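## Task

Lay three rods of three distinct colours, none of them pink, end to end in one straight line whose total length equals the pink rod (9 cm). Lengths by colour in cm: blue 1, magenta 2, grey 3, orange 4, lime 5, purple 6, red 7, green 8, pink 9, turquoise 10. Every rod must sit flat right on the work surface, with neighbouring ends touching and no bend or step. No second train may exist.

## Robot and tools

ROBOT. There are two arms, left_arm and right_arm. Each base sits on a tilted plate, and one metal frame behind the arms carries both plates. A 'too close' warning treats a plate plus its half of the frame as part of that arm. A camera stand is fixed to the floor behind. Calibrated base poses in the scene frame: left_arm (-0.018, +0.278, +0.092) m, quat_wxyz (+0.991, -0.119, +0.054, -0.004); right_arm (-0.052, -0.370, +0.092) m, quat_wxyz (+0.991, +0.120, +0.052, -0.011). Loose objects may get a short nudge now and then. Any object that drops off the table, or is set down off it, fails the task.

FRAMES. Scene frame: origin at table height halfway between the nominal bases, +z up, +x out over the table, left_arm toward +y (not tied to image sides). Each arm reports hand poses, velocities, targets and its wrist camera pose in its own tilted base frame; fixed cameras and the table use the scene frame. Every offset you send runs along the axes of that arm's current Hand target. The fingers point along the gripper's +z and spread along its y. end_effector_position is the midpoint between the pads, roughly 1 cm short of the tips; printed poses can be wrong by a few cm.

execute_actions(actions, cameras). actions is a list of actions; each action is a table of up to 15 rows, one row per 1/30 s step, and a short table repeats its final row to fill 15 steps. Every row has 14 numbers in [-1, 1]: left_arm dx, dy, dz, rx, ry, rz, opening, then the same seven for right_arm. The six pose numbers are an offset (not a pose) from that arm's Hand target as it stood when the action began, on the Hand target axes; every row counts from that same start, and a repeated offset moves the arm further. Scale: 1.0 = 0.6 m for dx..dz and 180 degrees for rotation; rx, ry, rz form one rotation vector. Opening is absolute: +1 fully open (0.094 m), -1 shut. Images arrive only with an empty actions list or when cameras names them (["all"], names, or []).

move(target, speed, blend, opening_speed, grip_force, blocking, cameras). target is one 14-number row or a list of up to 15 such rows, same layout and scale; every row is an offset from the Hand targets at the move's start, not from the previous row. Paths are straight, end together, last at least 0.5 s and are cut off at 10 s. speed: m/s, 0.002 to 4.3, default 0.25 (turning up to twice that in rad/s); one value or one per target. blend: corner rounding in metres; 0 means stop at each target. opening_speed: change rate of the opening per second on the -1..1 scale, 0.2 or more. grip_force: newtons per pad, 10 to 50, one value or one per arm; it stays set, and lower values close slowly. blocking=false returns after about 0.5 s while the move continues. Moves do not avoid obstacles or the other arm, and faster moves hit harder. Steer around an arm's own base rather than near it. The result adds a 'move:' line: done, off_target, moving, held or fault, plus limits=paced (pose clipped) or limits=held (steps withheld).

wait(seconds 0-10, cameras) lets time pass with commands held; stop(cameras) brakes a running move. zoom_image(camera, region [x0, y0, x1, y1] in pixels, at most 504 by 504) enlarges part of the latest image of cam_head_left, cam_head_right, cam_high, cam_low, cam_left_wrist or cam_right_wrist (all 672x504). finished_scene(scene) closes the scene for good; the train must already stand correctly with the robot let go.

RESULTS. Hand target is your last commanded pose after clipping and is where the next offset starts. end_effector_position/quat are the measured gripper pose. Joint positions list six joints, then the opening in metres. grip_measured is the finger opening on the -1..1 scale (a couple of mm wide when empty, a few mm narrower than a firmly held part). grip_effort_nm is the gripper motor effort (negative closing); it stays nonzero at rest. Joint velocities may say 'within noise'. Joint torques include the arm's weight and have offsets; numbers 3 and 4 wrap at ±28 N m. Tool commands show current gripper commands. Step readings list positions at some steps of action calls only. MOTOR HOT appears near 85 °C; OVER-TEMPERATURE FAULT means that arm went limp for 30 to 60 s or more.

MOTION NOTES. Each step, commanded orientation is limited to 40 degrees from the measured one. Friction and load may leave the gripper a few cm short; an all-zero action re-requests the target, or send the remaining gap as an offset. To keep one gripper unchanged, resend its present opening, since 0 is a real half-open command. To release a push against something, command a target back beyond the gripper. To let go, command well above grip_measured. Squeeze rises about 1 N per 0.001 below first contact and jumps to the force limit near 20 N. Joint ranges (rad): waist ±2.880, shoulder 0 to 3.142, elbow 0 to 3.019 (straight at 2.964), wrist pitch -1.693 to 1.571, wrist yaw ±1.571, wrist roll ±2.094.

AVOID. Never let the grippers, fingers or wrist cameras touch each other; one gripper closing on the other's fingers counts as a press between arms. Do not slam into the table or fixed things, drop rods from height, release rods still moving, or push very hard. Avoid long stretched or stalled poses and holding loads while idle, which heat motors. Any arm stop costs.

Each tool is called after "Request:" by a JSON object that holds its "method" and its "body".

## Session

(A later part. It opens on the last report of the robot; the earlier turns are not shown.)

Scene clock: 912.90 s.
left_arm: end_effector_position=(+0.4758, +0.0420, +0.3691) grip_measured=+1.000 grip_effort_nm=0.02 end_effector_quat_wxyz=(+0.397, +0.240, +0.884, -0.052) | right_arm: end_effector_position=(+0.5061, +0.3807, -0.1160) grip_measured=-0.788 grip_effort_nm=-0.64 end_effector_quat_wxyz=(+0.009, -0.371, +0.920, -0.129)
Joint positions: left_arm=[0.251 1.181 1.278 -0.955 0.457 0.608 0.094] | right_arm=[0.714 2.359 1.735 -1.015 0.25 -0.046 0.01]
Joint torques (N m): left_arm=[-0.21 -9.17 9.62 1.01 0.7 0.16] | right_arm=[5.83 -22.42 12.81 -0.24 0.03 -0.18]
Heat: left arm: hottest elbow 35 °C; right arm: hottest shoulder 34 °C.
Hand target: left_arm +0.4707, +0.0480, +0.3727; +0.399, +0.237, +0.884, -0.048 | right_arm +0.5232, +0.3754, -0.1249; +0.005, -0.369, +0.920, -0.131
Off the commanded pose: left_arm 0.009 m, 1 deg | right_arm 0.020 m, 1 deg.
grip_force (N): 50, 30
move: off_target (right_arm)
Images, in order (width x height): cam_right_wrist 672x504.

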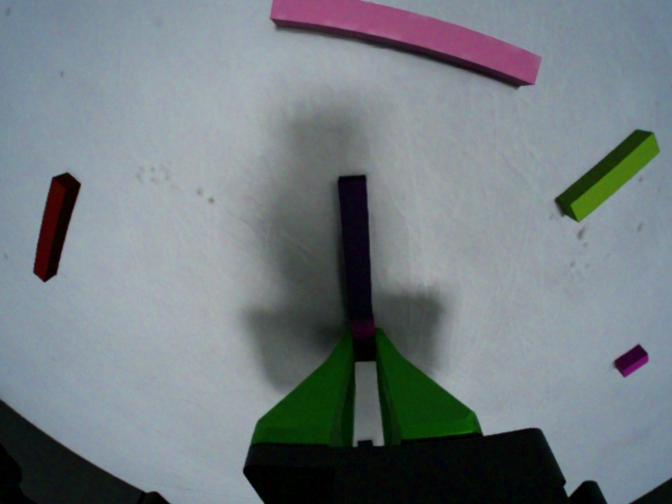

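Request:
{"method": "move", "body": {"target": [[0,0,0,0,0,0,1,0.002,0,0.01,0,0,0,-0.84]], "speed": 0.04, "cameras": ["cam_right_wrist"]}}

Request:
{"method": "zoom_image", "body": {"camera": "cam_right_wrist", "region": [270, 140, 450, 390]}}

Scene clock: 919.50 s.
left_arm: end_effector_position=(+0.4758, +0.0420, +0.3691) grip_measured=+1.000 grip_effort_nm=0.02 end_effector_quat_wxyz=(+0.397, +0.240, +0.884, -0.052) | right_arm: end_effector_position=(+0.5064, +0.3797, -0.1167) grip_measured=-0.788 grip_effort_nm=-0.64 end_effector_quat_wxyz=(+0.008, -0.372, +0.919, -0.129)
Joint positions: left_arm=[0.251 1.181 1.278 -0.955 0.457 0.608 0.094] | right_arm=[0.712 2.36 1.735 -1.015 0.25 -0.048 0.01]
Joint torques (N m): left_arm=[-0.56 -9.05 9.5 0.79 0.68 0.18] | right_arm=[5.95 -21.95 12.11 0.27 0.06 -0.22]
Heat: left arm: hottest elbow 35 °C; right arm: hottest shoulder 34 °C.
Hand target: left_arm +0.4707, +0.0480, +0.3727; +0.399, +0.237, +0.884, -0.048 | right_arm +0.5229, +0.3732, -0.1305; +0.005, -0.369, +0.920, -0.131
Off the commanded pose: left_arm 0.009 m, 1 deg | right_arm 0.023 m, 1 deg.
grip_force (N): 50, 30
move: off_target (right_arm)
Images, in order (width x height): cam_right_wrist 672x504.

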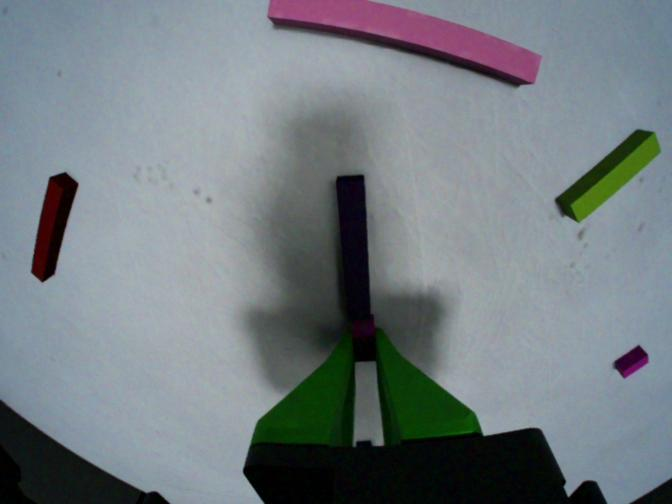

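Scaled by 2.016 from the camera's 672x504 image, which has a finer 960x720 frame.

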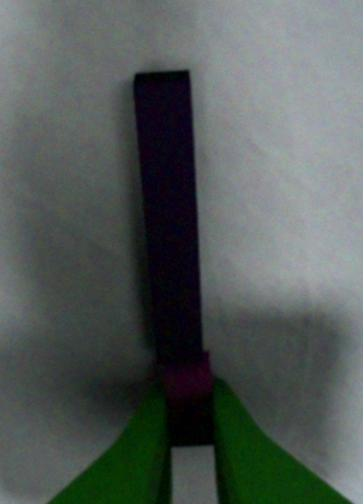

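Request:
{"method": "move", "body": {"target": [[0,0,0,0,0,0,1,0.002,0.006,0.0105,0,0,0,-0.84]], "speed": 0.04, "cameras": ["cam_right_wrist"]}}

Request:
{"method": "zoom_image", "body": {"camera": "cam_right_wrist", "region": [270, 140, 450, 390]}}

Scene clock: 925.30 s.
left_arm: end_effector_position=(+0.4758, +0.0420, +0.3691) grip_measured=+1.000 grip_effort_nm=0.02 end_effector_quat_wxyz=(+0.397, +0.240, +0.884, -0.052) | right_arm: end_effector_position=(+0.5052, +0.3787, -0.1206) grip_measured=-0.788 grip_effort_nm=-0.64 end_effector_quat_wxyz=(+0.005, -0.372, +0.919, -0.130)
Joint positions: left_arm=[0.251 1.181 1.278 -0.955 0.457 0.608 0.094] | right_arm=[0.712 2.367 1.735 -1.015 0.25 -0.048 0.01]
Joint torques (N m): left_arm=[0.26 -10.17 9.59 0.99 0.65 0.23] | right_arm=[5.95 -21.77 11.33 0.83 0.04 -0.17]
Heat: left arm: hottest elbow 35 °C; right arm: hottest elbow 34 °C.
Hand target: left_arm +0.4707, +0.0480, +0.3727; +0.399, +0.237, +0.884, -0.048 | right_arm +0.5202, +0.3734, -0.1374; +0.005, -0.369, +0.920, -0.131
Off the commanded pose: left_arm 0.009 m, 1 deg | right_arm 0.023 m, 0 deg.
grip_force (N): 50, 30
move: off_target (right_arm)
Images, in order (width x height): cam_right_wrist 672x504.

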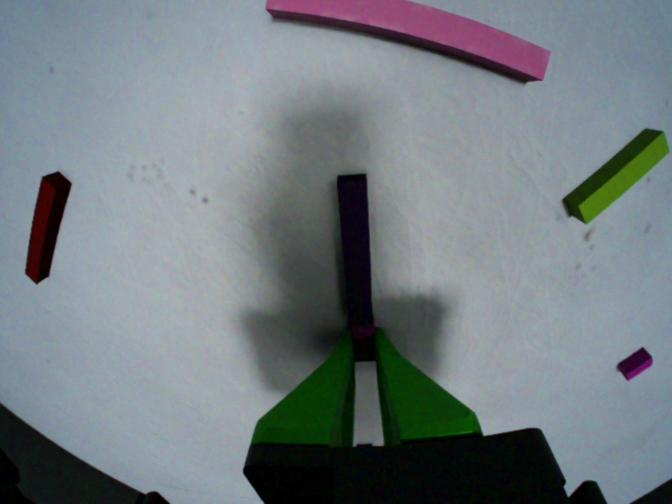

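Scaled by 2.016 from the camera's 672x504 image, which has a finer 960x720 frame.

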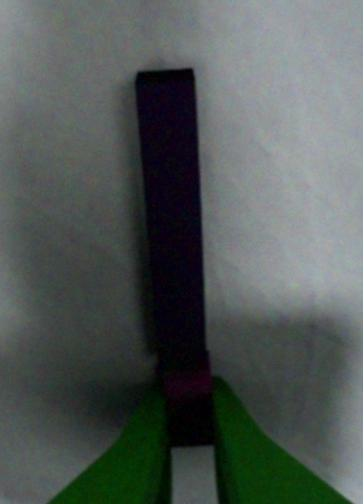

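Request:
{"method": "move", "body": {"target": [[0,0,0,0,0,0,1,-0.008,0,0.0,0,0,0,-0.84]], "speed": 0.03, "cameras": ["cam_right_wrist"]}}

Request:
{"method": "zoom_image", "body": {"camera": "cam_right_wrist", "region": [270, 140, 450, 390]}}

Scene clock: 931.40 s.
left_arm: end_effector_position=(+0.4758, +0.0420, +0.3691) grip_measured=+1.000 grip_effort_nm=0.03 end_effector_quat_wxyz=(+0.397, +0.240, +0.884, -0.052) | right_arm: end_effector_position=(+0.5075, +0.3807, -0.1207) grip_measured=-0.788 grip_effort_nm=-0.64 end_effector_quat_wxyz=(+0.007, -0.372, +0.919, -0.129)
Joint positions: left_arm=[0.251 1.181 1.278 -0.955 0.457 0.608 0.094] | right_arm=[0.712 2.371 1.744 -1.014 0.25 -0.048 0.01]
Joint torques (N m): left_arm=[0.03 -9.7 9.58 0.72 0.68 0.12] | right_arm=[6.18 -21.25 12.56 0.36 0.03 -0.19]
Heat: left arm: hottest elbow 35 °C; right arm: hottest elbow 34 °C.
Hand target: left_arm +0.4707, +0.0480, +0.3727; +0.399, +0.237, +0.884, -0.048 | right_arm +0.5237, +0.3767, -0.1377; +0.005, -0.369, +0.920, -0.131
Off the commanded pose: left_arm 0.009 m, 1 deg | right_arm 0.024 m, 1 deg.
grip_force (N): 50, 30
move: off_target (right_arm)
Images, in order (width x height): cam_right_wrist 672x504.

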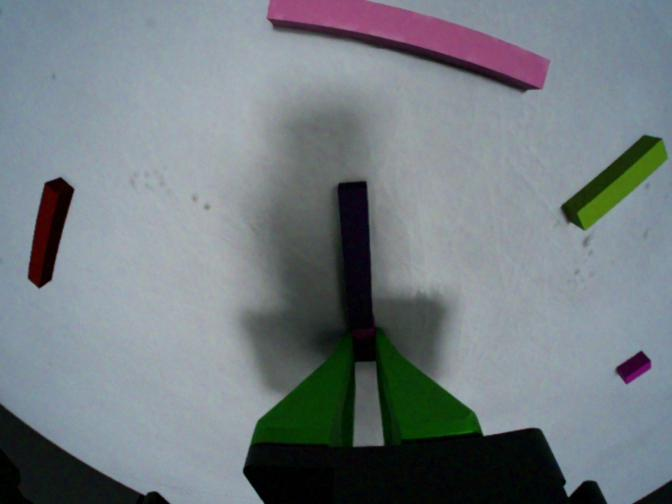

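Scaled by 2.016 from the camera's 672x504 image, which has a finer 960x720 frame.

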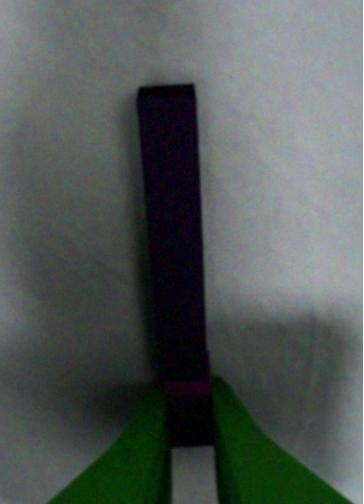

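Request:
{"method": "move", "body": {"target": [[0,0,0,0,0,0,1,-0.004,0,0.0,0,0,0,-0.84]], "speed": 0.03, "cameras": ["cam_right_wrist"]}}

Request:
{"method": "zoom_image", "body": {"camera": "cam_right_wrist", "region": [270, 140, 450, 390]}}

Scene clock: 943.17 s.
left_arm: end_effector_position=(+0.4758, +0.0420, +0.3691) grip_measured=+1.000 grip_effort_nm=0.02 end_effector_quat_wxyz=(+0.397, +0.240, +0.884, -0.052) | right_arm: end_effector_position=(+0.5106, +0.3833, -0.1211) grip_measured=-0.788 grip_effort_nm=-0.64 end_effector_quat_wxyz=(+0.010, -0.372, +0.919, -0.128)
Joint positions: left_arm=[0.251 1.181 1.278 -0.955 0.457 0.608 0.094] | right_arm=[0.712 2.378 1.756 -1.014 0.25 -0.048 0.01]
Joint torques (N m): left_arm=[-0.44 -9.58 9.43 0.9 0.7 0.18] | right_arm=[6.07 -21.77 12.51 0.12 0.05 -0.18]
Heat: left arm: hottest elbow 35 °C; right arm: hottest elbow 35 °C.
Hand target: left_arm +0.4707, +0.0480, +0.3727; +0.399, +0.237, +0.884, -0.048 | right_arm +0.5254, +0.3783, -0.1381; +0.005, -0.369, +0.920, -0.131
Off the commanded pose: left_arm 0.009 m, 1 deg | right_arm 0.023 m, 1 deg.
grip_force (N): 50, 30
move: off_target (right_arm)
Images, in order (width x height): cam_right_wrist 672x504.

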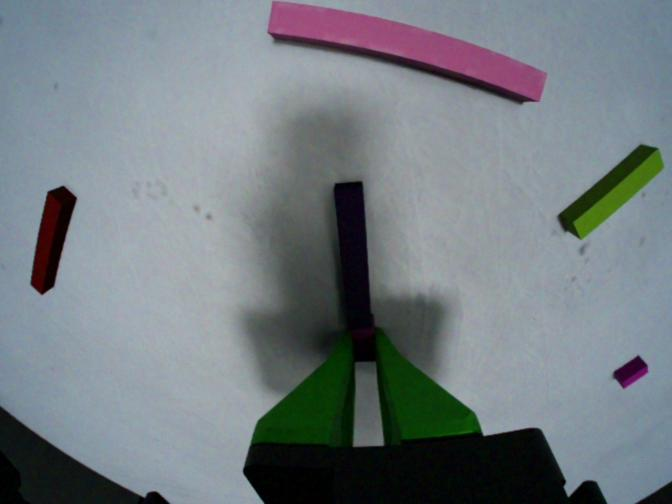

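Scaled by 2.016 from the camera's 672x504 image, which has a finer 960x720 frame.

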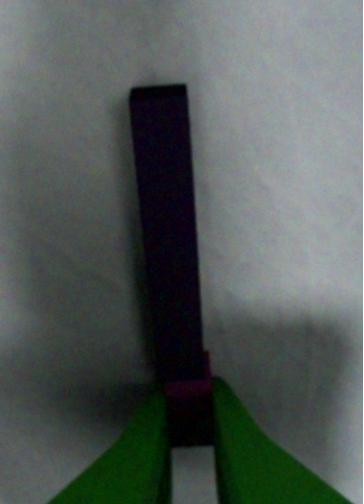

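Request:
{"method": "move", "body": {"target": [[0,0,0,0,0,0,1,0,0,0,0,0,0,-0.6],[0,0,0,0,0,0,1,-0.016,0,-0.004,0,0,0,-0.6],[0,0,0,0,0,0,1,-0.016,0,-0.004,0,0,0,-0.84]], "speed": 0.04, "opening_speed": 0.5, "cameras": ["cam_right_wrist"]}}

Request:
{"method": "zoom_image", "body": {"camera": "cam_right_wrist", "region": [270, 160, 450, 410]}}

Scene clock: 952.03 s.
left_arm: end_effector_position=(+0.4758, +0.0420, +0.3691) grip_measured=+1.000 grip_effort_nm=0.02 end_effector_quat_wxyz=(+0.397, +0.240, +0.884, -0.052) | right_arm: end_effector_position=(+0.5191, +0.3906, -0.1215) grip_measured=-0.787 grip_effort_nm=-0.61 end_effector_quat_wxyz=(+0.013, -0.371, +0.920, -0.127)
Joint positions: left_arm=[0.251 1.181 1.278 -0.955 0.457 0.608 0.094] | right_arm=[0.712 2.401 1.802 -1.032 0.25 -0.048 0.01]
Joint torques (N m): left_arm=[0.26 -9.76 9.4 1.02 0.74 0.16] | right_arm=[6.42 -22.36 12.83 -0.14 0 -0.16]
Heat: left arm: hottest elbow 35 °C; right arm: hottest elbow 35 °C.
Hand target: left_arm +0.4707, +0.0480, +0.3727; +0.399, +0.237, +0.884, -0.048 | right_arm +0.5323, +0.3856, -0.1364; +0.005, -0.369, +0.920, -0.131
Off the commanded pose: left_arm 0.009 m, 1 deg | right_arm 0.021 m, 1 deg.
grip_force (N): 50, 30
move: off_target (right_arm); target 3's new opening was sent with right_arm's hand 0.021 m and 1 deg from that target
Images, in order (width x height): cam_right_wrist 672x504.

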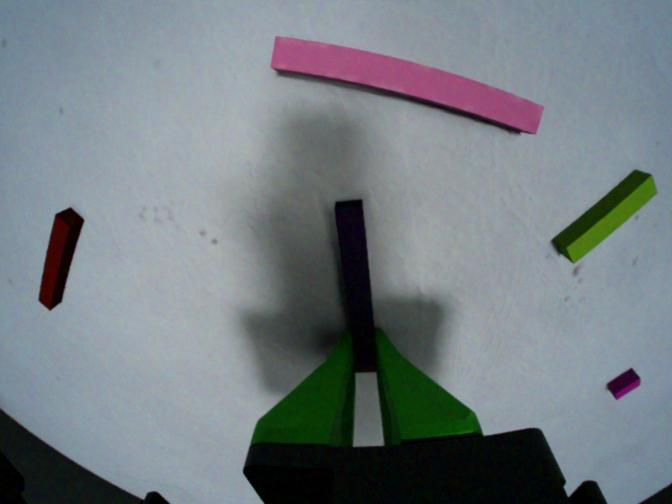

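Scaled by 2.016 from the camera's 672x504 image, which has a finer 960x720 frame.

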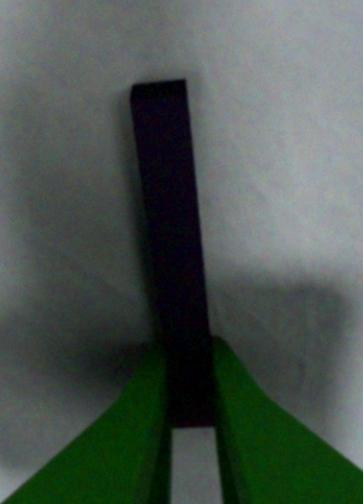

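Request:
{"method": "move", "body": {"target": [[0,0,0,0,0,0,1,0,0,0,0,0,0,-0.65],[0,0,0,0,0,0,1,-0.01,0,-0.003,0,0,0,-0.65],[0,0,0,0,0,0,1,-0.01,0,-0.003,0,0,0,-0.84]], "speed": 0.04, "opening_speed": 0.5, "cameras": ["cam_right_wrist"]}}

Request:
{"method": "zoom_image", "body": {"camera": "cam_right_wrist", "region": [270, 160, 450, 410]}}

Scene clock: 959.50 s.
left_arm: end_effector_position=(+0.4758, +0.0420, +0.3691) grip_measured=+1.000 grip_effort_nm=0.02 end_effector_quat_wxyz=(+0.397, +0.240, +0.884, -0.052) | right_arm: end_effector_position=(+0.5231, +0.3939, -0.1217) grip_measured=-0.787 grip_effort_nm=-0.62 end_effector_quat_wxyz=(+0.011, -0.371, +0.919, -0.128)
Joint positions: left_arm=[0.251 1.181 1.278 -0.955 0.457 0.608 0.094] | right_arm=[0.712 2.415 1.831 -1.049 0.251 -0.048 0.01]
Joint torques (N m): left_arm=[0.26 -9.05 9.47 1.03 0.65 0.19] | right_arm=[6.42 -22.65 13.01 -0.23 -0.01 -0.15]
Heat: left arm: hottest elbow 35 °C; right arm: hottest elbow 35 °C.
Hand target: left_arm +0.4707, +0.0480, +0.3727; +0.399, +0.237, +0.884, -0.048 | right_arm +0.5365, +0.3900, -0.1352; +0.005, -0.369, +0.920, -0.131
Off the commanded pose: left_arm 0.009 m, 1 deg | right_arm 0.019 m, 1 deg.
grip_force (N): 50, 30
move: off_target (right_arm); target 3's new opening was sent with right_arm's hand 0.019 m and 1 deg from that target
Images, in order (width x height): cam_right_wrist 672x504.

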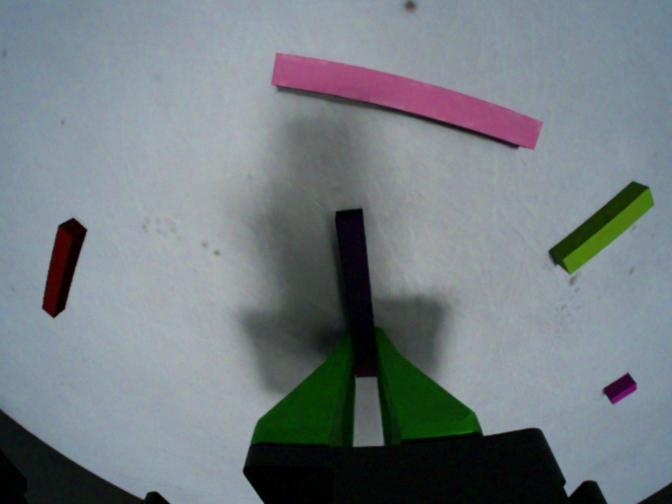

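Scaled by 2.016 from the camera's 672x504 image, which has a finer 960x720 frame.

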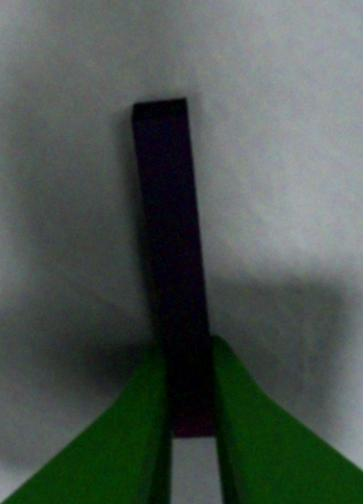

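Request:
{"method": "zoom_image", "body": {"camera": "cam_right_wrist", "region": [320, 310, 410, 390]}}

Scaled by 5.600 from the camera's 672x504 image, which has a finer 960x720 frame.

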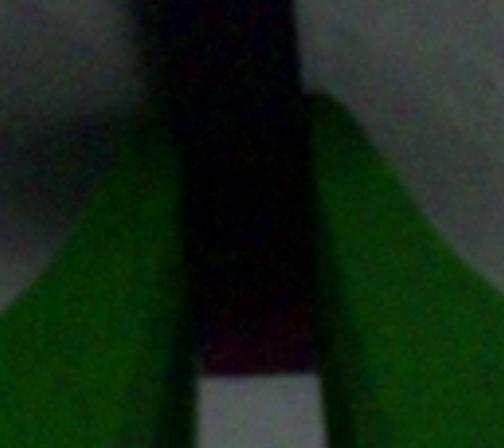

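Request:
{"method": "move", "body": {"target": [[0,0,0,0,0,0,1,0,0,0,0,0,0,-0.4],[0,0,0,0,0,0,1,0.0,0,-0.06,0,0,0,-0.4],[0,0,0,0,0,0,1,0.195,0,-0.06,0,0,0,-0.4]], "speed": [0.05,0.05,0.15], "opening_speed": 0.8, "blend": [0,0.01,0], "cameras": ["cam_right_wrist"]}}

Request:
{"method": "zoom_image", "body": {"camera": "cam_right_wrist", "region": [280, 0, 460, 250]}}

Scene clock: 986.50 s.
left_arm: end_effector_position=(+0.4758, +0.0420, +0.3691) grip_measured=+1.000 grip_effort_nm=0.02 end_effector_quat_wxyz=(+0.397, +0.240, +0.884, -0.052) | right_arm: end_effector_position=(+0.4407, +0.3227, -0.0973) grip_measured=-0.402 grip_effort_nm=0.11 end_effector_quat_wxyz=(-0.005, -0.373, +0.918, -0.134)
Joint positions: left_arm=[0.251 1.181 1.278 -0.955 0.457 0.608 0.094] | right_arm=[0.712 2.166 1.41 -0.914 0.251 -0.048 0.028]
Joint torques (N m): left_arm=[0.26 -9.88 9.57 0.81 0.7 0.16] | right_arm=[6.01 -23.41 6.63 0.9 -0.02 -0.11]
Motor temperatures (°C): left_arm=[21 26 35 22 22 19 21] | right_arm=[28 34 36 22 21 21 23]
Heat: left arm: hottest elbow 35 °C; right arm: hottest elbow 36 °C.
Hand target: left_arm +0.4707, +0.0480, +0.3727; +0.399, +0.237, +0.884, -0.048 | right_arm +0.4476, +0.3190, -0.0902; +0.005, -0.369, +0.920, -0.131
Off the commanded pose: left_arm 0.009 m, 1 deg | right_arm 0.011 m, 1 deg.
grip_force (N): 50, 30
move: off_target (right_arm)
Images, in order (width x height): cam_right_wrist 672x504.

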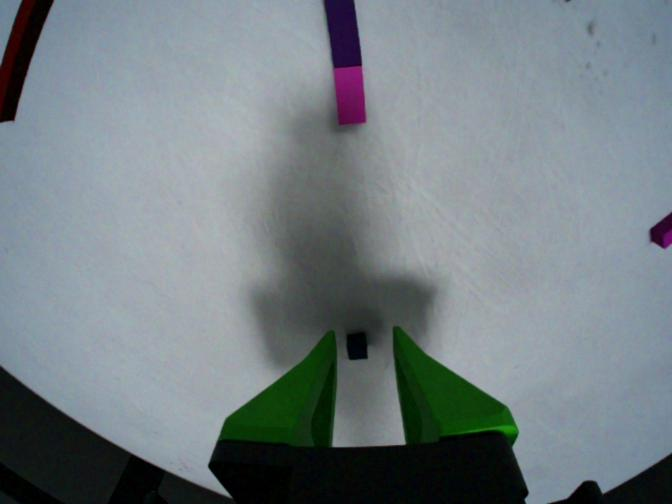

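Scaled by 2.016 from the camera's 672x504 image, which has a finer 960x720 frame.

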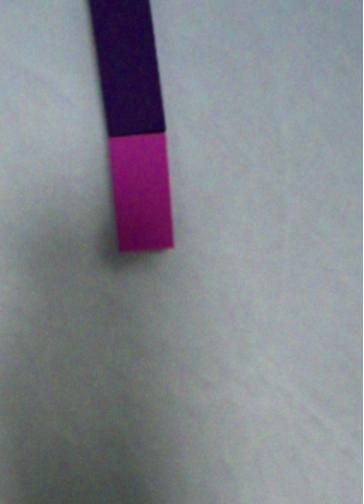

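Request:
{"method": "move", "body": {"target": [[0,0,0,0,0,0,1,0.012,0,0.04,0,0,0,-0.4]], "speed": 0.06, "cameras": ["cam_right_wrist"]}}

Scene clock: 994.77 s.
left_arm: end_effector_position=(+0.4758, +0.0420, +0.3691) grip_measured=+1.000 grip_effort_nm=0.02 end_effector_quat_wxyz=(+0.397, +0.240, +0.884, -0.052) | right_arm: end_effector_position=(+0.4399, +0.3207, -0.1068) grip_measured=-0.402 grip_effort_nm=0.11 end_effector_quat_wxyz=(+0.008, -0.371, +0.919, -0.129)
Joint positions: left_arm=[0.251 1.181 1.278 -0.955 0.457 0.608 0.094] | right_arm=[0.71 2.166 1.377 -0.852 0.251 -0.049 0.028]
Joint torques (N m): left_arm=[0.73 -9.82 9.48 0.84 0.69 0.22] | right_arm=[5.13 -20.84 6.26 0.94 0 -0.23]
Heat: left arm: hottest elbow 35 °C; right arm: hottest elbow 35 °C.
Hand target: left_arm +0.4707, +0.0480, +0.3727; +0.399, +0.237, +0.884, -0.048 | right_arm +0.4449, +0.3082, -0.1128; +0.005, -0.369, +0.920, -0.131
Off the commanded pose: left_arm 0.009 m, 1 deg | right_arm 0.014 m, 0 deg.
grip_force (N): 50, 30
move: off_target (right_arm)
Images, in order (width x height): cam_right_wrist 672x504.

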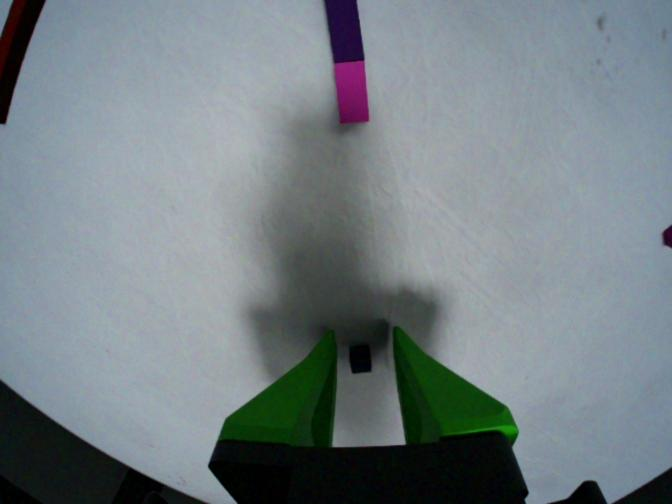

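Request:
{"method": "move", "body": {"target": [[0,0,0,0,0,0,1,0.0165,0,-0.004,0,0,0,-0.4],[0,0,0,0,0,0,1,0.0165,0,-0.004,0,0,0,-0.84]], "speed": 0.06, "cameras": ["cam_right_wrist"]}}

Scene clock: 1000.00 s.
left_arm: end_effector_position=(+0.4758, +0.0420, +0.3691) grip_measured=+1.000 grip_effort_nm=0.02 end_effector_quat_wxyz=(+0.397, +0.240, +0.884, -0.052) | right_arm: end_effector_position=(+0.4304, +0.3122, -0.1140) grip_measured=-0.789 grip_effort_nm=-0.60 end_effector_quat_wxyz=(+0.000, -0.372, +0.919, -0.132)
Joint positions: left_arm=[0.251 1.181 1.278 -0.955 0.457 0.608 0.094] | right_arm=[0.71 2.164 1.346 -0.84 0.251 -0.049 0.01]
Joint torques (N m): left_arm=[-0.44 -9.05 9.61 1.11 0.69 0.18] | right_arm=[4.84 -22.3 5.76 0.91 0.02 -0.2]
Heat: left arm: hottest elbow 35 °C; right arm: hottest elbow 35 °C.
Hand target: left_arm +0.4707, +0.0480, +0.3727; +0.399, +0.237, +0.884, -0.048 | right_arm +0.4374, +0.3021, -0.1097; +0.005, -0.369, +0.920, -0.131
Off the commanded pose: left_arm 0.009 m, 1 deg | right_arm 0.013 m, 1 deg.
grip_force (N): 50, 30
move: off_target (right_arm); target 2's new opening was sent with right_arm's hand 0.013 m and 1 deg from that target
Images, in order (width x height): cam_right_wrist 672x504.

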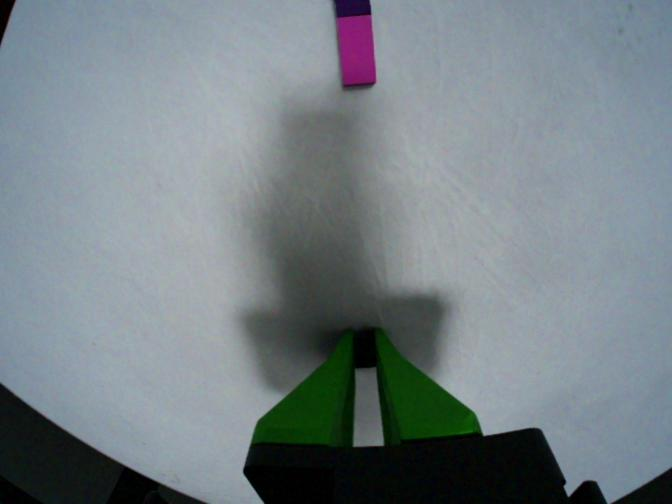

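Request:
{"method": "move", "body": {"target": [[0,0,0,0,0,0,1,-0.165,0.01,-0.01,0,0,0,-0.84]], "speed": 0.12, "cameras": ["cam_right_wrist"]}}

Request:
{"method": "zoom_image", "body": {"camera": "cam_right_wrist", "region": [270, 140, 450, 390]}}

Scene clock: 1008.37 s.
left_arm: end_effector_position=(+0.4758, +0.0420, +0.3691) grip_measured=+1.000 grip_effort_nm=0.02 end_effector_quat_wxyz=(+0.397, +0.240, +0.884, -0.052) | right_arm: end_effector_position=(+0.4959, +0.3684, -0.1067) grip_measured=-0.789 grip_effort_nm=-0.64 end_effector_quat_wxyz=(+0.006, -0.372, +0.919, -0.130)
Joint positions: left_arm=[0.251 1.181 1.278 -0.955 0.457 0.608 0.094] | right_arm=[0.71 2.314 1.674 -1.005 0.251 -0.049 0.01]
Joint torques (N m): left_arm=[-0.15 -9.05 9.55 1.06 0.69 0.12] | right_arm=[7.59 -21.48 12.55 -0.25 -0.06 -0.01]
Heat: left arm: hottest elbow 35 °C; right arm: hottest elbow 34 °C.
Hand target: left_arm +0.4707, +0.0480, +0.3727; +0.399, +0.237, +0.884, -0.048 | right_arm +0.5047, +0.3750, -0.1140; +0.005, -0.369, +0.920, -0.131
Off the commanded pose: left_arm 0.009 m, 1 deg | right_arm 0.013 m, 0 deg.
grip_force (N): 50, 30
move: off_target (right_arm)
Images, in order (width x height): cam_right_wrist 672x504.

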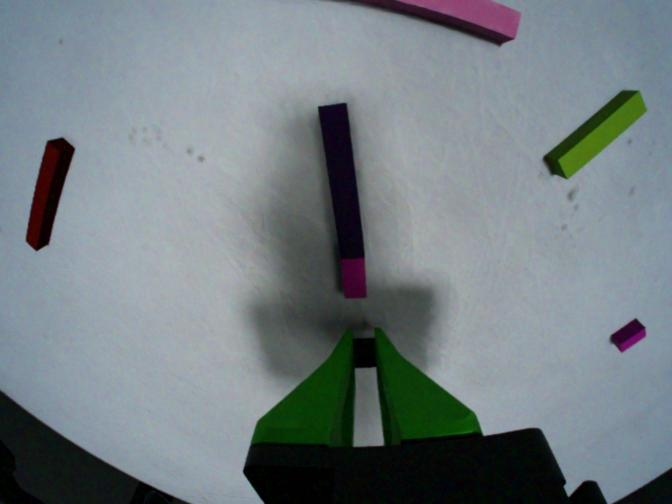

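Scaled by 2.016 from the camera's 672x504 image, which has a finer 960x720 frame.

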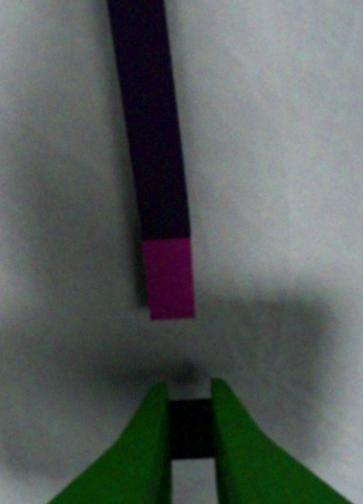

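Request:
{"method": "move", "body": {"target": [[0,0,0,0,0,0,1,-0.018,0.006,0.028,0,0,-0.006,-0.84]], "speed": 0.06, "cameras": ["cam_right_wrist"]}}

Request:
{"method": "zoom_image", "body": {"camera": "cam_right_wrist", "region": [270, 140, 450, 390]}}

Scene clock: 1014.43 s.
left_arm: end_effector_position=(+0.4758, +0.0420, +0.3691) grip_measured=+1.000 grip_effort_nm=0.02 end_effector_quat_wxyz=(+0.397, +0.240, +0.884, -0.052) | right_arm: end_effector_position=(+0.5034, +0.3748, -0.1196) grip_measured=-0.789 grip_effort_nm=-0.64 end_effector_quat_wxyz=(+0.006, -0.372, +0.919, -0.130)
Joint positions: left_arm=[0.251 1.181 1.278 -0.955 0.457 0.608 0.094] | right_arm=[0.71 2.356 1.717 -1.005 0.251 -0.049 0.01]
Joint torques (N m): left_arm=[0.26 -9.05 9.46 1.16 0.72 0.17] | right_arm=[7.59 -21.6 12.51 0.06 -0.07 -0.16]
Heat: left arm: hottest elbow 35 °C; right arm: hottest elbow 34 °C.
Hand target: left_arm +0.4707, +0.0480, +0.3727; +0.399, +0.237, +0.884, -0.048 | right_arm +0.5120, +0.3808, -0.1319; +0.004, -0.377, +0.917, -0.131
Off the commanded pose: left_arm 0.009 m, 1 deg | right_arm 0.016 m, 1 deg.
grip_force (N): 50, 30
move: off_target (right_arm)
Images, in order (width x height): cam_right_wrist 672x504.

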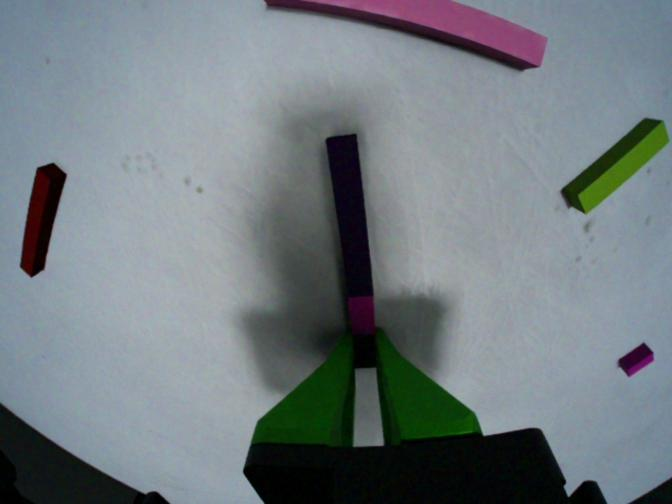

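Scaled by 2.016 from the camera's 672x504 image, which has a finer 960x720 frame.

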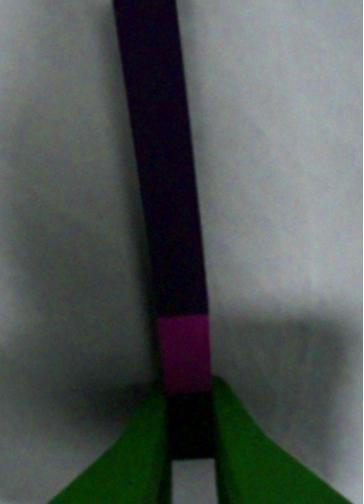

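Request:
{"method": "move", "body": {"target": [[0,0,0,0,0,0,1,-0.006,0.001,0.003,0,0,0,-0.84]], "speed": 0.03, "cameras": ["cam_right_wrist"]}}

Request:
{"method": "zoom_image", "body": {"camera": "cam_right_wrist", "region": [320, 270, 410, 390]}}

Scene clock: 1019.93 s.
left_arm: end_effector_position=(+0.4758, +0.0420, +0.3691) grip_measured=+1.000 grip_effort_nm=0.02 end_effector_quat_wxyz=(+0.397, +0.240, +0.884, -0.052) | right_arm: end_effector_position=(+0.5074, +0.3782, -0.1202) grip_measured=-0.789 grip_effort_nm=-0.64 end_effector_quat_wxyz=(+0.009, -0.371, +0.919, -0.129)
Joint positions: left_arm=[0.251 1.181 1.278 -0.955 0.457 0.608 0.094] | right_arm=[0.71 2.365 1.732 -1.005 0.251 -0.049 0.01]
Joint torques (N m): left_arm=[-0.5 -9.88 9.54 0.84 0.73 0.16] | right_arm=[7.71 -21.48 12.51 -0.13 -0.08 -0.19]
Heat: left arm: hottest elbow 35 °C; right arm: hottest elbow 34 °C.
Hand target: left_arm +0.4707, +0.0480, +0.3727; +0.399, +0.237, +0.884, -0.048 | right_arm +0.5142, +0.3832, -0.1344; +0.003, -0.377, +0.917, -0.131
Off the commanded pose: left_arm 0.009 m, 1 deg | right_arm 0.016 m, 1 deg.
grip_force (N): 50, 30
move: off_target (right_arm)
Images, in order (width x height): cam_right_wrist 672x504.

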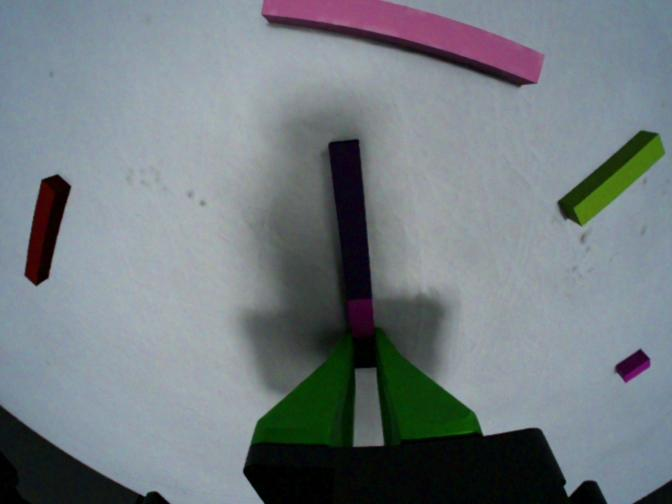

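Scaled by 4.200 from the camera's 672x504 image, which has a finer 960x720 frame.

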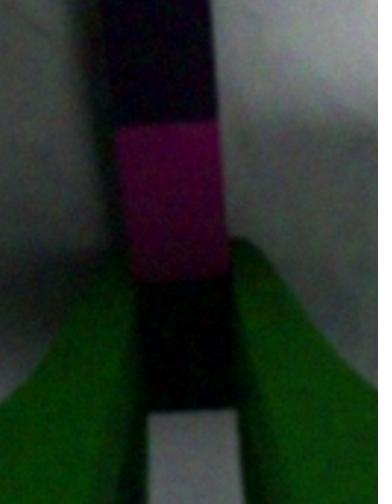

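Request:
{"method": "move", "body": {"target": [[0,0,0,0,0,0,1,0,0,0,0,0,0,-0.4],[0,0,0,0,0,0,1,0.0,0,-0.06,0,0,0,-0.4],[0,0,0,0,0,0,1,0.06,0,-0.12,0,0,0,-0.4]], "speed": [0.05,0.05,0.15], "opening_speed": 0.8, "blend": [0,0.01,0], "cameras": ["cam_right_wrist"]}}

Request:
{"method": "zoom_image", "body": {"camera": "cam_right_wrist", "region": [270, 100, 450, 350]}}

Scene clock: 1026.47 s.
left_arm: end_effector_position=(+0.4758, +0.0420, +0.3691) grip_measured=+1.000 grip_effort_nm=0.02 end_effector_quat_wxyz=(+0.397, +0.240, +0.884, -0.052) | right_arm: end_effector_position=(+0.4941, +0.3724, -0.0554) grip_measured=-0.402 grip_effort_nm=0.11 end_effector_quat_wxyz=(+0.015, -0.374, +0.919, -0.128)
Joint positions: left_arm=[0.251 1.181 1.278 -0.955 0.457 0.608 0.094] | right_arm=[0.717 2.227 1.669 -1.069 0.251 -0.049 0.028]
Joint torques (N m): left_arm=[0.38 -9.64 9.52 0.96 0.64 0.18] | right_arm=[9.05 -23.47 7.6 -0.09 -0.11 0.08]
Heat: left arm: hottest elbow 35 °C; right arm: hottest elbow 35 °C.
Hand target: left_arm +0.4707, +0.0480, +0.3727; +0.399, +0.237, +0.884, -0.048 | right_arm +0.4810, +0.3754, -0.0614; +0.004, -0.377, +0.917, -0.131
Off the commanded pose: left_arm 0.009 m, 1 deg | right_arm 0.015 m, 1 deg.
grip_force (N): 50, 30
move: off_target (right_arm)
Images, in order (width x height): cam_right_wrist 672x504.

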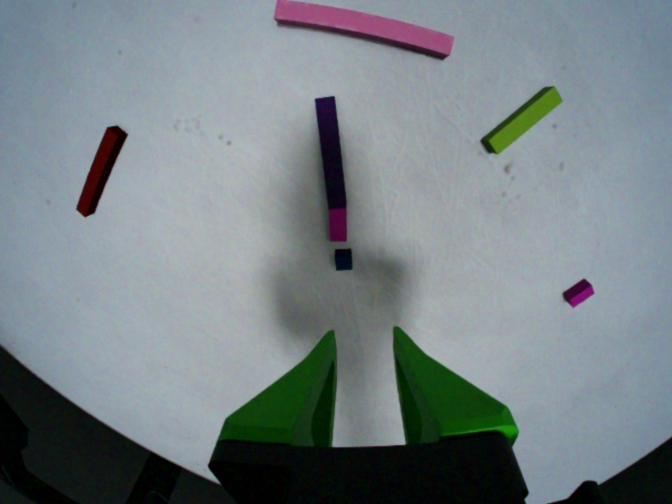

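Scaled by 2.016 from the camera's 672x504 image, which has a finer 960x720 frame.

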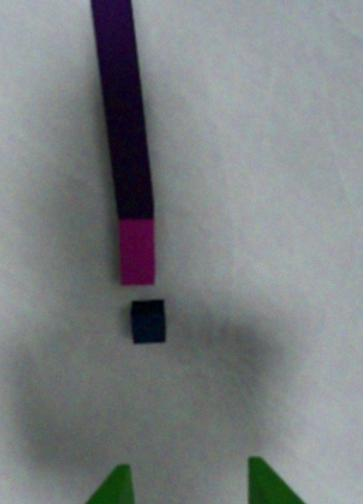

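Request:
{"method": "move", "body": {"target": [[0,0,0,0,0,0,1,-0.04,0.035,0,0,0,0,-0.4],[0,0,0,0,0,0,1,-0.05,0.02,0.075,0,0,0,-0.4]], "speed": 0.12, "blend": [0.01,0], "cameras": ["cam_right_wrist"]}}

Scene clock: 1046.00 s.
left_arm: end_effector_position=(+0.4758, +0.0420, +0.3691) grip_measured=+1.000 grip_effort_nm=0.02 end_effector_quat_wxyz=(+0.397, +0.240, +0.884, -0.052) | right_arm: end_effector_position=(+0.4787, +0.3867, -0.1072) grip_measured=-0.402 grip_effort_nm=0.11 end_effector_quat_wxyz=(-0.012, -0.384, +0.913, -0.137)
Joint positions: left_arm=[0.251 1.181 1.278 -0.955 0.457 0.608 0.094] | right_arm=[0.75 2.335 1.711 -1.066 0.25 -0.03 0.028]
Joint torques (N m): left_arm=[0.09 -9.41 9.51 0.92 0.69 0.18] | right_arm=[6.24 -22.83 12.68 0.92 -0.08 -0.09]
Heat: left arm: hottest elbow 35 °C; right arm: hottest shoulder 34 °C.
Hand target: left_arm +0.4707, +0.0480, +0.3727; +0.399, +0.237, +0.884, -0.048 | right_arm +0.4988, +0.3938, -0.1105; +0.004, -0.377, +0.917, -0.131
Off the commanded pose: left_arm 0.009 m, 1 deg | right_arm 0.022 m, 2 deg.
grip_force (N): 50, 30
move: off_target (right_arm)
Images, in order (width x height): cam_right_wrist 672x504.

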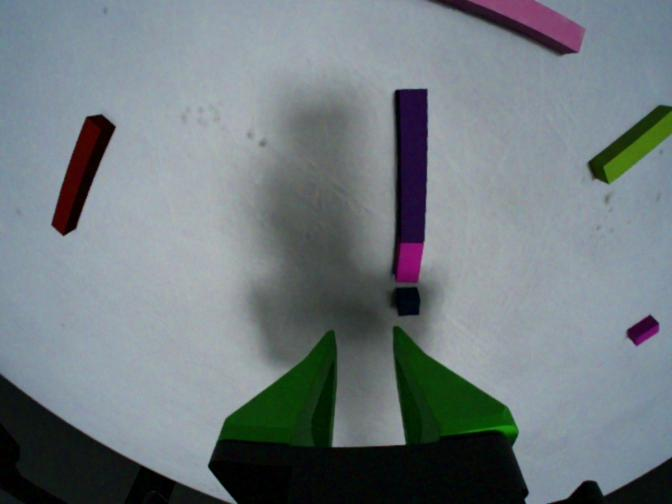

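Request:
{"method": "move", "body": {"target": [[0,0,0,0,0,0,1,-0.012,-0.038,0.01,0,0,0,-0.4],[0,0,0,0,0,0,1,-0.013,-0.04,0.026,0,0,0,-0.4]], "speed": 0.08, "blend": [0.01,0], "cameras": ["cam_right_wrist"]}}

Scene clock: 1053.77 s.
left_arm: end_effector_position=(+0.4758, +0.0420, +0.3691) grip_measured=+1.000 grip_effort_nm=0.02 end_effector_quat_wxyz=(+0.397, +0.240, +0.884, -0.052) | right_arm: end_effector_position=(+0.5040, +0.3759, -0.1114) grip_measured=-0.402 grip_effort_nm=0.11 end_effector_quat_wxyz=(-0.005, -0.377, +0.916, -0.133)
Joint positions: left_arm=[0.251 1.181 1.278 -0.955 0.457 0.608 0.094] | right_arm=[0.71 2.358 1.746 -1.055 0.25 -0.059 0.028]
Joint torques (N m): left_arm=[0.15 -9.47 9.43 0.99 0.69 0.19] | right_arm=[6.53 -22.18 12.71 0.77 0.03 -0.25]
Heat: left arm: hottest elbow 35 °C; right arm: hottest shoulder 35 °C.
Hand target: left_arm +0.4707, +0.0480, +0.3727; +0.399, +0.237, +0.884, -0.048 | right_arm +0.5226, +0.3791, -0.1206; +0.003, -0.377, +0.917, -0.131
Off the commanded pose: left_arm 0.009 m, 1 deg | right_arm 0.021 m, 1 deg.
grip_force (N): 50, 30
move: off_target (right_arm); blend cut to 0.0048 m at target 1
Images, in order (width x height): cam_right_wrist 672x504.

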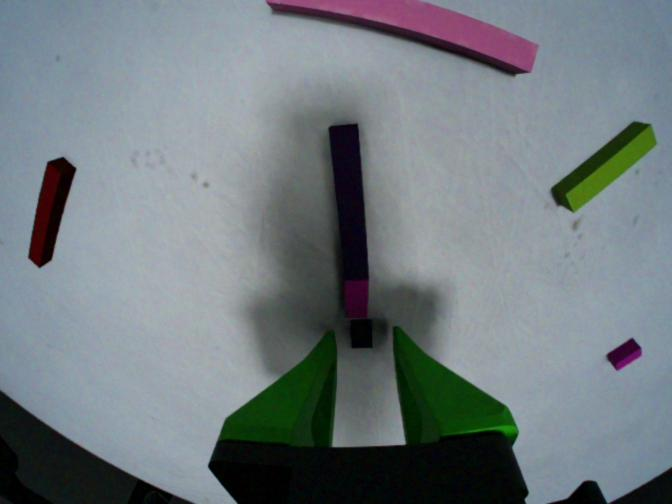

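Request:
{"method": "move", "body": {"target": [[0,0,0,0,0,0,1,0,0.003,0.005,0,0,0,-0.4],[0,0,0,0,0,0,1,0,0.003,0.005,0,0,0,-0.84]], "speed": 0.05, "cameras": ["cam_right_wrist"]}}

Request:
{"method": "zoom_image", "body": {"camera": "cam_right_wrist", "region": [270, 140, 450, 390]}}

Scene clock: 1058.57 s.
left_arm: end_effector_position=(+0.4758, +0.0420, +0.3691) grip_measured=+1.000 grip_effort_nm=0.02 end_effector_quat_wxyz=(+0.397, +0.240, +0.884, -0.052) | right_arm: end_effector_position=(+0.5046, +0.3764, -0.1115) grip_measured=-0.800 grip_effort_nm=-0.58 end_effector_quat_wxyz=(-0.004, -0.377, +0.916, -0.133)
Joint positions: left_arm=[0.251 1.181 1.278 -0.955 0.457 0.608 0.094] | right_arm=[0.71 2.358 1.746 -1.051 0.25 -0.059 0.009]
Joint torques (N m): left_arm=[-0.56 -9.35 9.42 1.09 0.64 0.17] | right_arm=[6.65 -22.07 12.57 0.85 0 -0.21]
Heat: left arm: hottest elbow 35 °C; right arm: hottest shoulder 35 °C.
Hand target: left_arm +0.4707, +0.0480, +0.3727; +0.399, +0.237, +0.884, -0.048 | right_arm +0.5216, +0.3796, -0.1239; +0.003, -0.377, +0.917, -0.131
Off the commanded pose: left_arm 0.009 m, 1 deg | right_arm 0.021 m, 1 deg.
grip_force (N): 50, 30
move: off_target (right_arm); target 2's new opening was sent with right_arm's hand 0.021 m and 1 deg from that target
Images, in order (width x height): cam_right_wrist 672x504.

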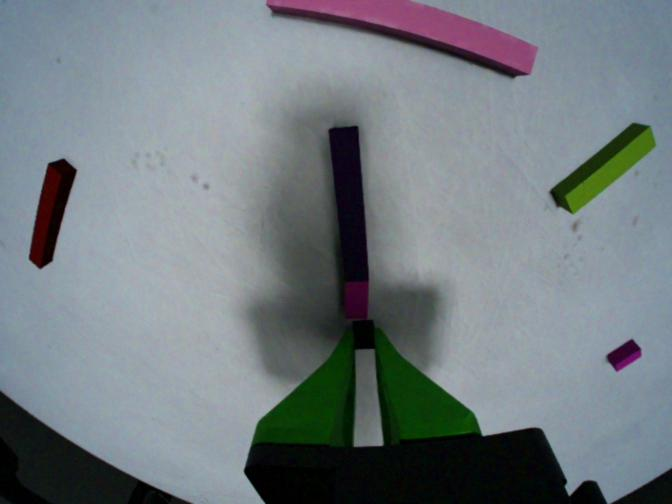

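Scaled by 2.016 from the camera's 672x504 image, which has a finer 960x720 frame.

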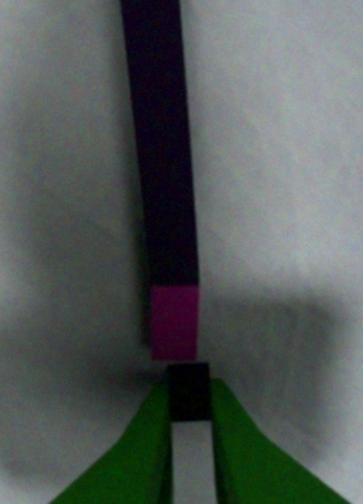

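Request:
{"method": "move", "body": {"target": [[0,0,0,0,0,0,1,0,0.025,0.004,0,0,0,-0.84]], "speed": 0.06}}

Request:
{"method": "move", "body": {"target": [[0,0,0,0,0,0,1,0,0.005,0.0,0,0,0,-0.84]], "speed": 0.06, "cameras": ["cam_right_wrist"]}}

Request:
{"method": "zoom_image", "body": {"camera": "cam_right_wrist", "region": [270, 140, 450, 390]}}

Scene clock: 1066.20 s.
left_arm: end_effector_position=(+0.4758, +0.0420, +0.3691) grip_measured=+1.000 grip_effort_nm=0.02 end_effector_quat_wxyz=(+0.397, +0.240, +0.884, -0.052) | right_arm: end_effector_position=(+0.5054, +0.3771, -0.1116) grip_measured=-0.802 grip_effort_nm=-0.64 end_effector_quat_wxyz=(-0.002, -0.377, +0.917, -0.132)
Joint positions: left_arm=[0.251 1.181 1.278 -0.955 0.457 0.608 0.094] | right_arm=[0.71 2.358 1.746 -1.047 0.25 -0.059 0.009]
Joint torques (N m): left_arm=[-0.09 -9.58 9.57 0.92 0.66 0.2] | right_arm=[8.41 -21.3 12.19 1.01 -0.07 0.02]
Heat: left arm: hottest elbow 35 °C; right arm: hottest shoulder 35 °C.
Hand target: left_arm +0.4707, +0.0480, +0.3727; +0.399, +0.237, +0.884, -0.048 | right_arm +0.5116, +0.3893, -0.1298; +0.004, -0.377, +0.917, -0.131
Off the commanded pose: left_arm 0.009 m, 1 deg | right_arm 0.023 m, 1 deg.
grip_force (N): 50, 30
move: off_target (right_arm)

Scene clock: 1066.90 s.
left_arm: end_effector_position=(+0.4758, +0.0420, +0.3691) grip_measured=+1.000 grip_effort_nm=0.02 end_effector_quat_wxyz=(+0.397, +0.240, +0.884, -0.052) | right_arm: end_effector_position=(+0.5054, +0.3771, -0.1116) grip_measured=-0.802 grip_effort_nm=-0.63 end_effector_quat_wxyz=(-0.002, -0.377, +0.917, -0.132)
Joint positions: left_arm=[0.251 1.181 1.278 -0.955 0.457 0.608 0.094] | right_arm=[0.71 2.358 1.746 -1.047 0.25 -0.059 0.009]
Joint torques (N m): left_arm=[-0.09 -9.52 9.42 1.01 0.67 0.18] | right_arm=[9 -21.3 12.01 0.98 -0.06 0.07]
Heat: left arm: hottest elbow 35 °C; right arm: hottest shoulder 35 °C.
Hand target: left_arm +0.4707, +0.0480, +0.3727; +0.399, +0.237, +0.884, -0.048 | right_arm +0.5095, +0.3914, -0.1305; +0.004, -0.377, +0.917, -0.131
Off the commanded pose: left_arm 0.009 m, 1 deg | right_arm 0.024 m, 1 deg.
grip_force (N): 50, 30
move: off_target (right_arm)
Images, in order (width x height): cam_right_wrist 672x504.

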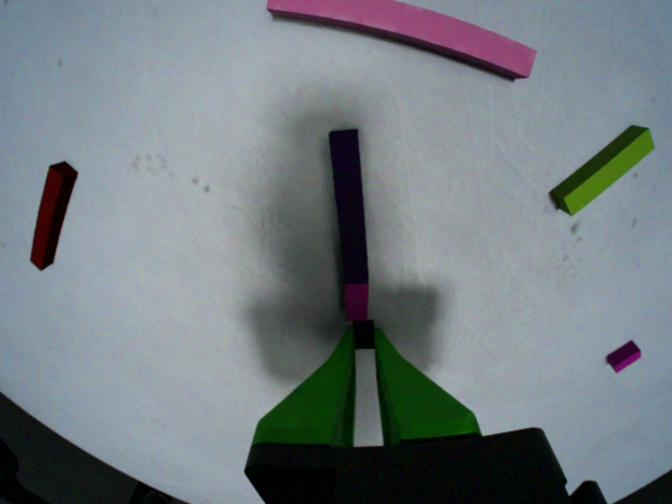

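Scaled by 2.016 from the camera's 672x504 image, which has a finer 960x720 frame.

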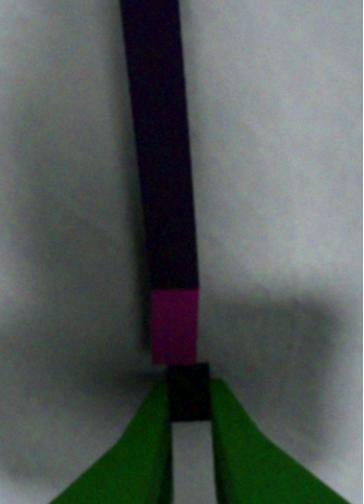

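Request:
{"method": "move", "body": {"target": [[0,0,0,0,0,0,1,0,0.004,0.0,0,0,0,-0.84]], "speed": 0.06}}

Request:
{"method": "move", "body": {"target": [[0,0,0,0,0,0,1,0,0.003,0.0,0,0,0,-0.84]], "speed": 0.06, "cameras": ["cam_right_wrist"]}}

Request:
{"method": "zoom_image", "body": {"camera": "cam_right_wrist", "region": [270, 140, 450, 390]}}

Scene clock: 1071.03 s.
left_arm: end_effector_position=(+0.4758, +0.0420, +0.3691) grip_measured=+1.000 grip_effort_nm=0.02 end_effector_quat_wxyz=(+0.397, +0.240, +0.884, -0.052) | right_arm: end_effector_position=(+0.5058, +0.3774, -0.1116) grip_measured=-0.802 grip_effort_nm=-0.64 end_effector_quat_wxyz=(-0.001, -0.377, +0.917, -0.132)
Joint positions: left_arm=[0.251 1.181 1.278 -0.955 0.457 0.608 0.094] | right_arm=[0.71 2.358 1.746 -1.045 0.25 -0.059 0.009]
Joint torques (N m): left_arm=[-0.03 -9.82 9.59 0.99 0.69 0.16] | right_arm=[9.17 -21.19 11.99 0.92 -0.09 0.11]
Heat: left arm: hottest elbow 35 °C; right arm: hottest shoulder 35 °C.
Hand target: left_arm +0.4707, +0.0480, +0.3727; +0.399, +0.237, +0.884, -0.048 | right_arm +0.5079, +0.3930, -0.1310; +0.004, -0.377, +0.917, -0.131
Off the commanded pose: left_arm 0.009 m, 1 deg | right_arm 0.025 m, 1 deg.
grip_force (N): 50, 30
move: off_target (right_arm)

Scene clock: 1071.73 s.
left_arm: end_effector_position=(+0.4758, +0.0420, +0.3691) grip_measured=+1.000 grip_effort_nm=0.02 end_effector_quat_wxyz=(+0.397, +0.240, +0.884, -0.052) | right_arm: end_effector_position=(+0.5049, +0.3782, -0.1121) grip_measured=-0.802 grip_effort_nm=-0.64 end_effector_quat_wxyz=(-0.001, -0.377, +0.917, -0.132)
Joint positions: left_arm=[0.251 1.181 1.278 -0.955 0.457 0.608 0.094] | right_arm=[0.712 2.359 1.746 -1.045 0.25 -0.058 0.009]
Joint torques (N m): left_arm=[0.26 -9.58 9.61 1.05 0.67 0.13] | right_arm=[9.23 -21.19 11.99 0.94 -0.11 0.12]
Heat: left arm: hottest elbow 35 °C; right arm: hottest shoulder 35 °C.
Hand target: left_arm +0.4707, +0.0480, +0.3727; +0.399, +0.237, +0.884, -0.048 | right_arm +0.5066, +0.3941, -0.1316; +0.004, -0.377, +0.917, -0.131
Off the commanded pose: left_arm 0.009 m, 1 deg | right_arm 0.025 m, 1 deg.
grip_force (N): 50, 30
move: off_target (right_arm)
Images, in order (width x height): cam_right_wrist 672x504.

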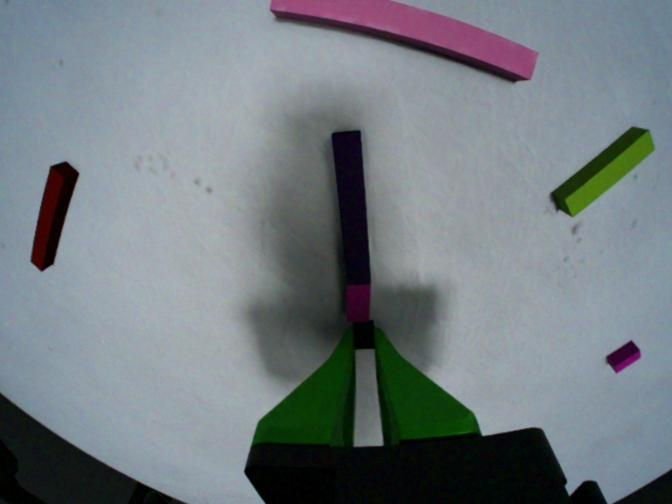

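Scaled by 2.016 from the camera's 672x504 image, which has a finer 960x720 frame.

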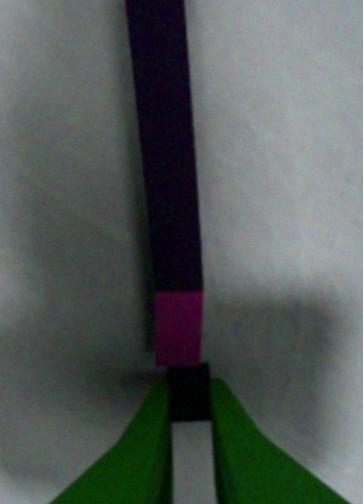

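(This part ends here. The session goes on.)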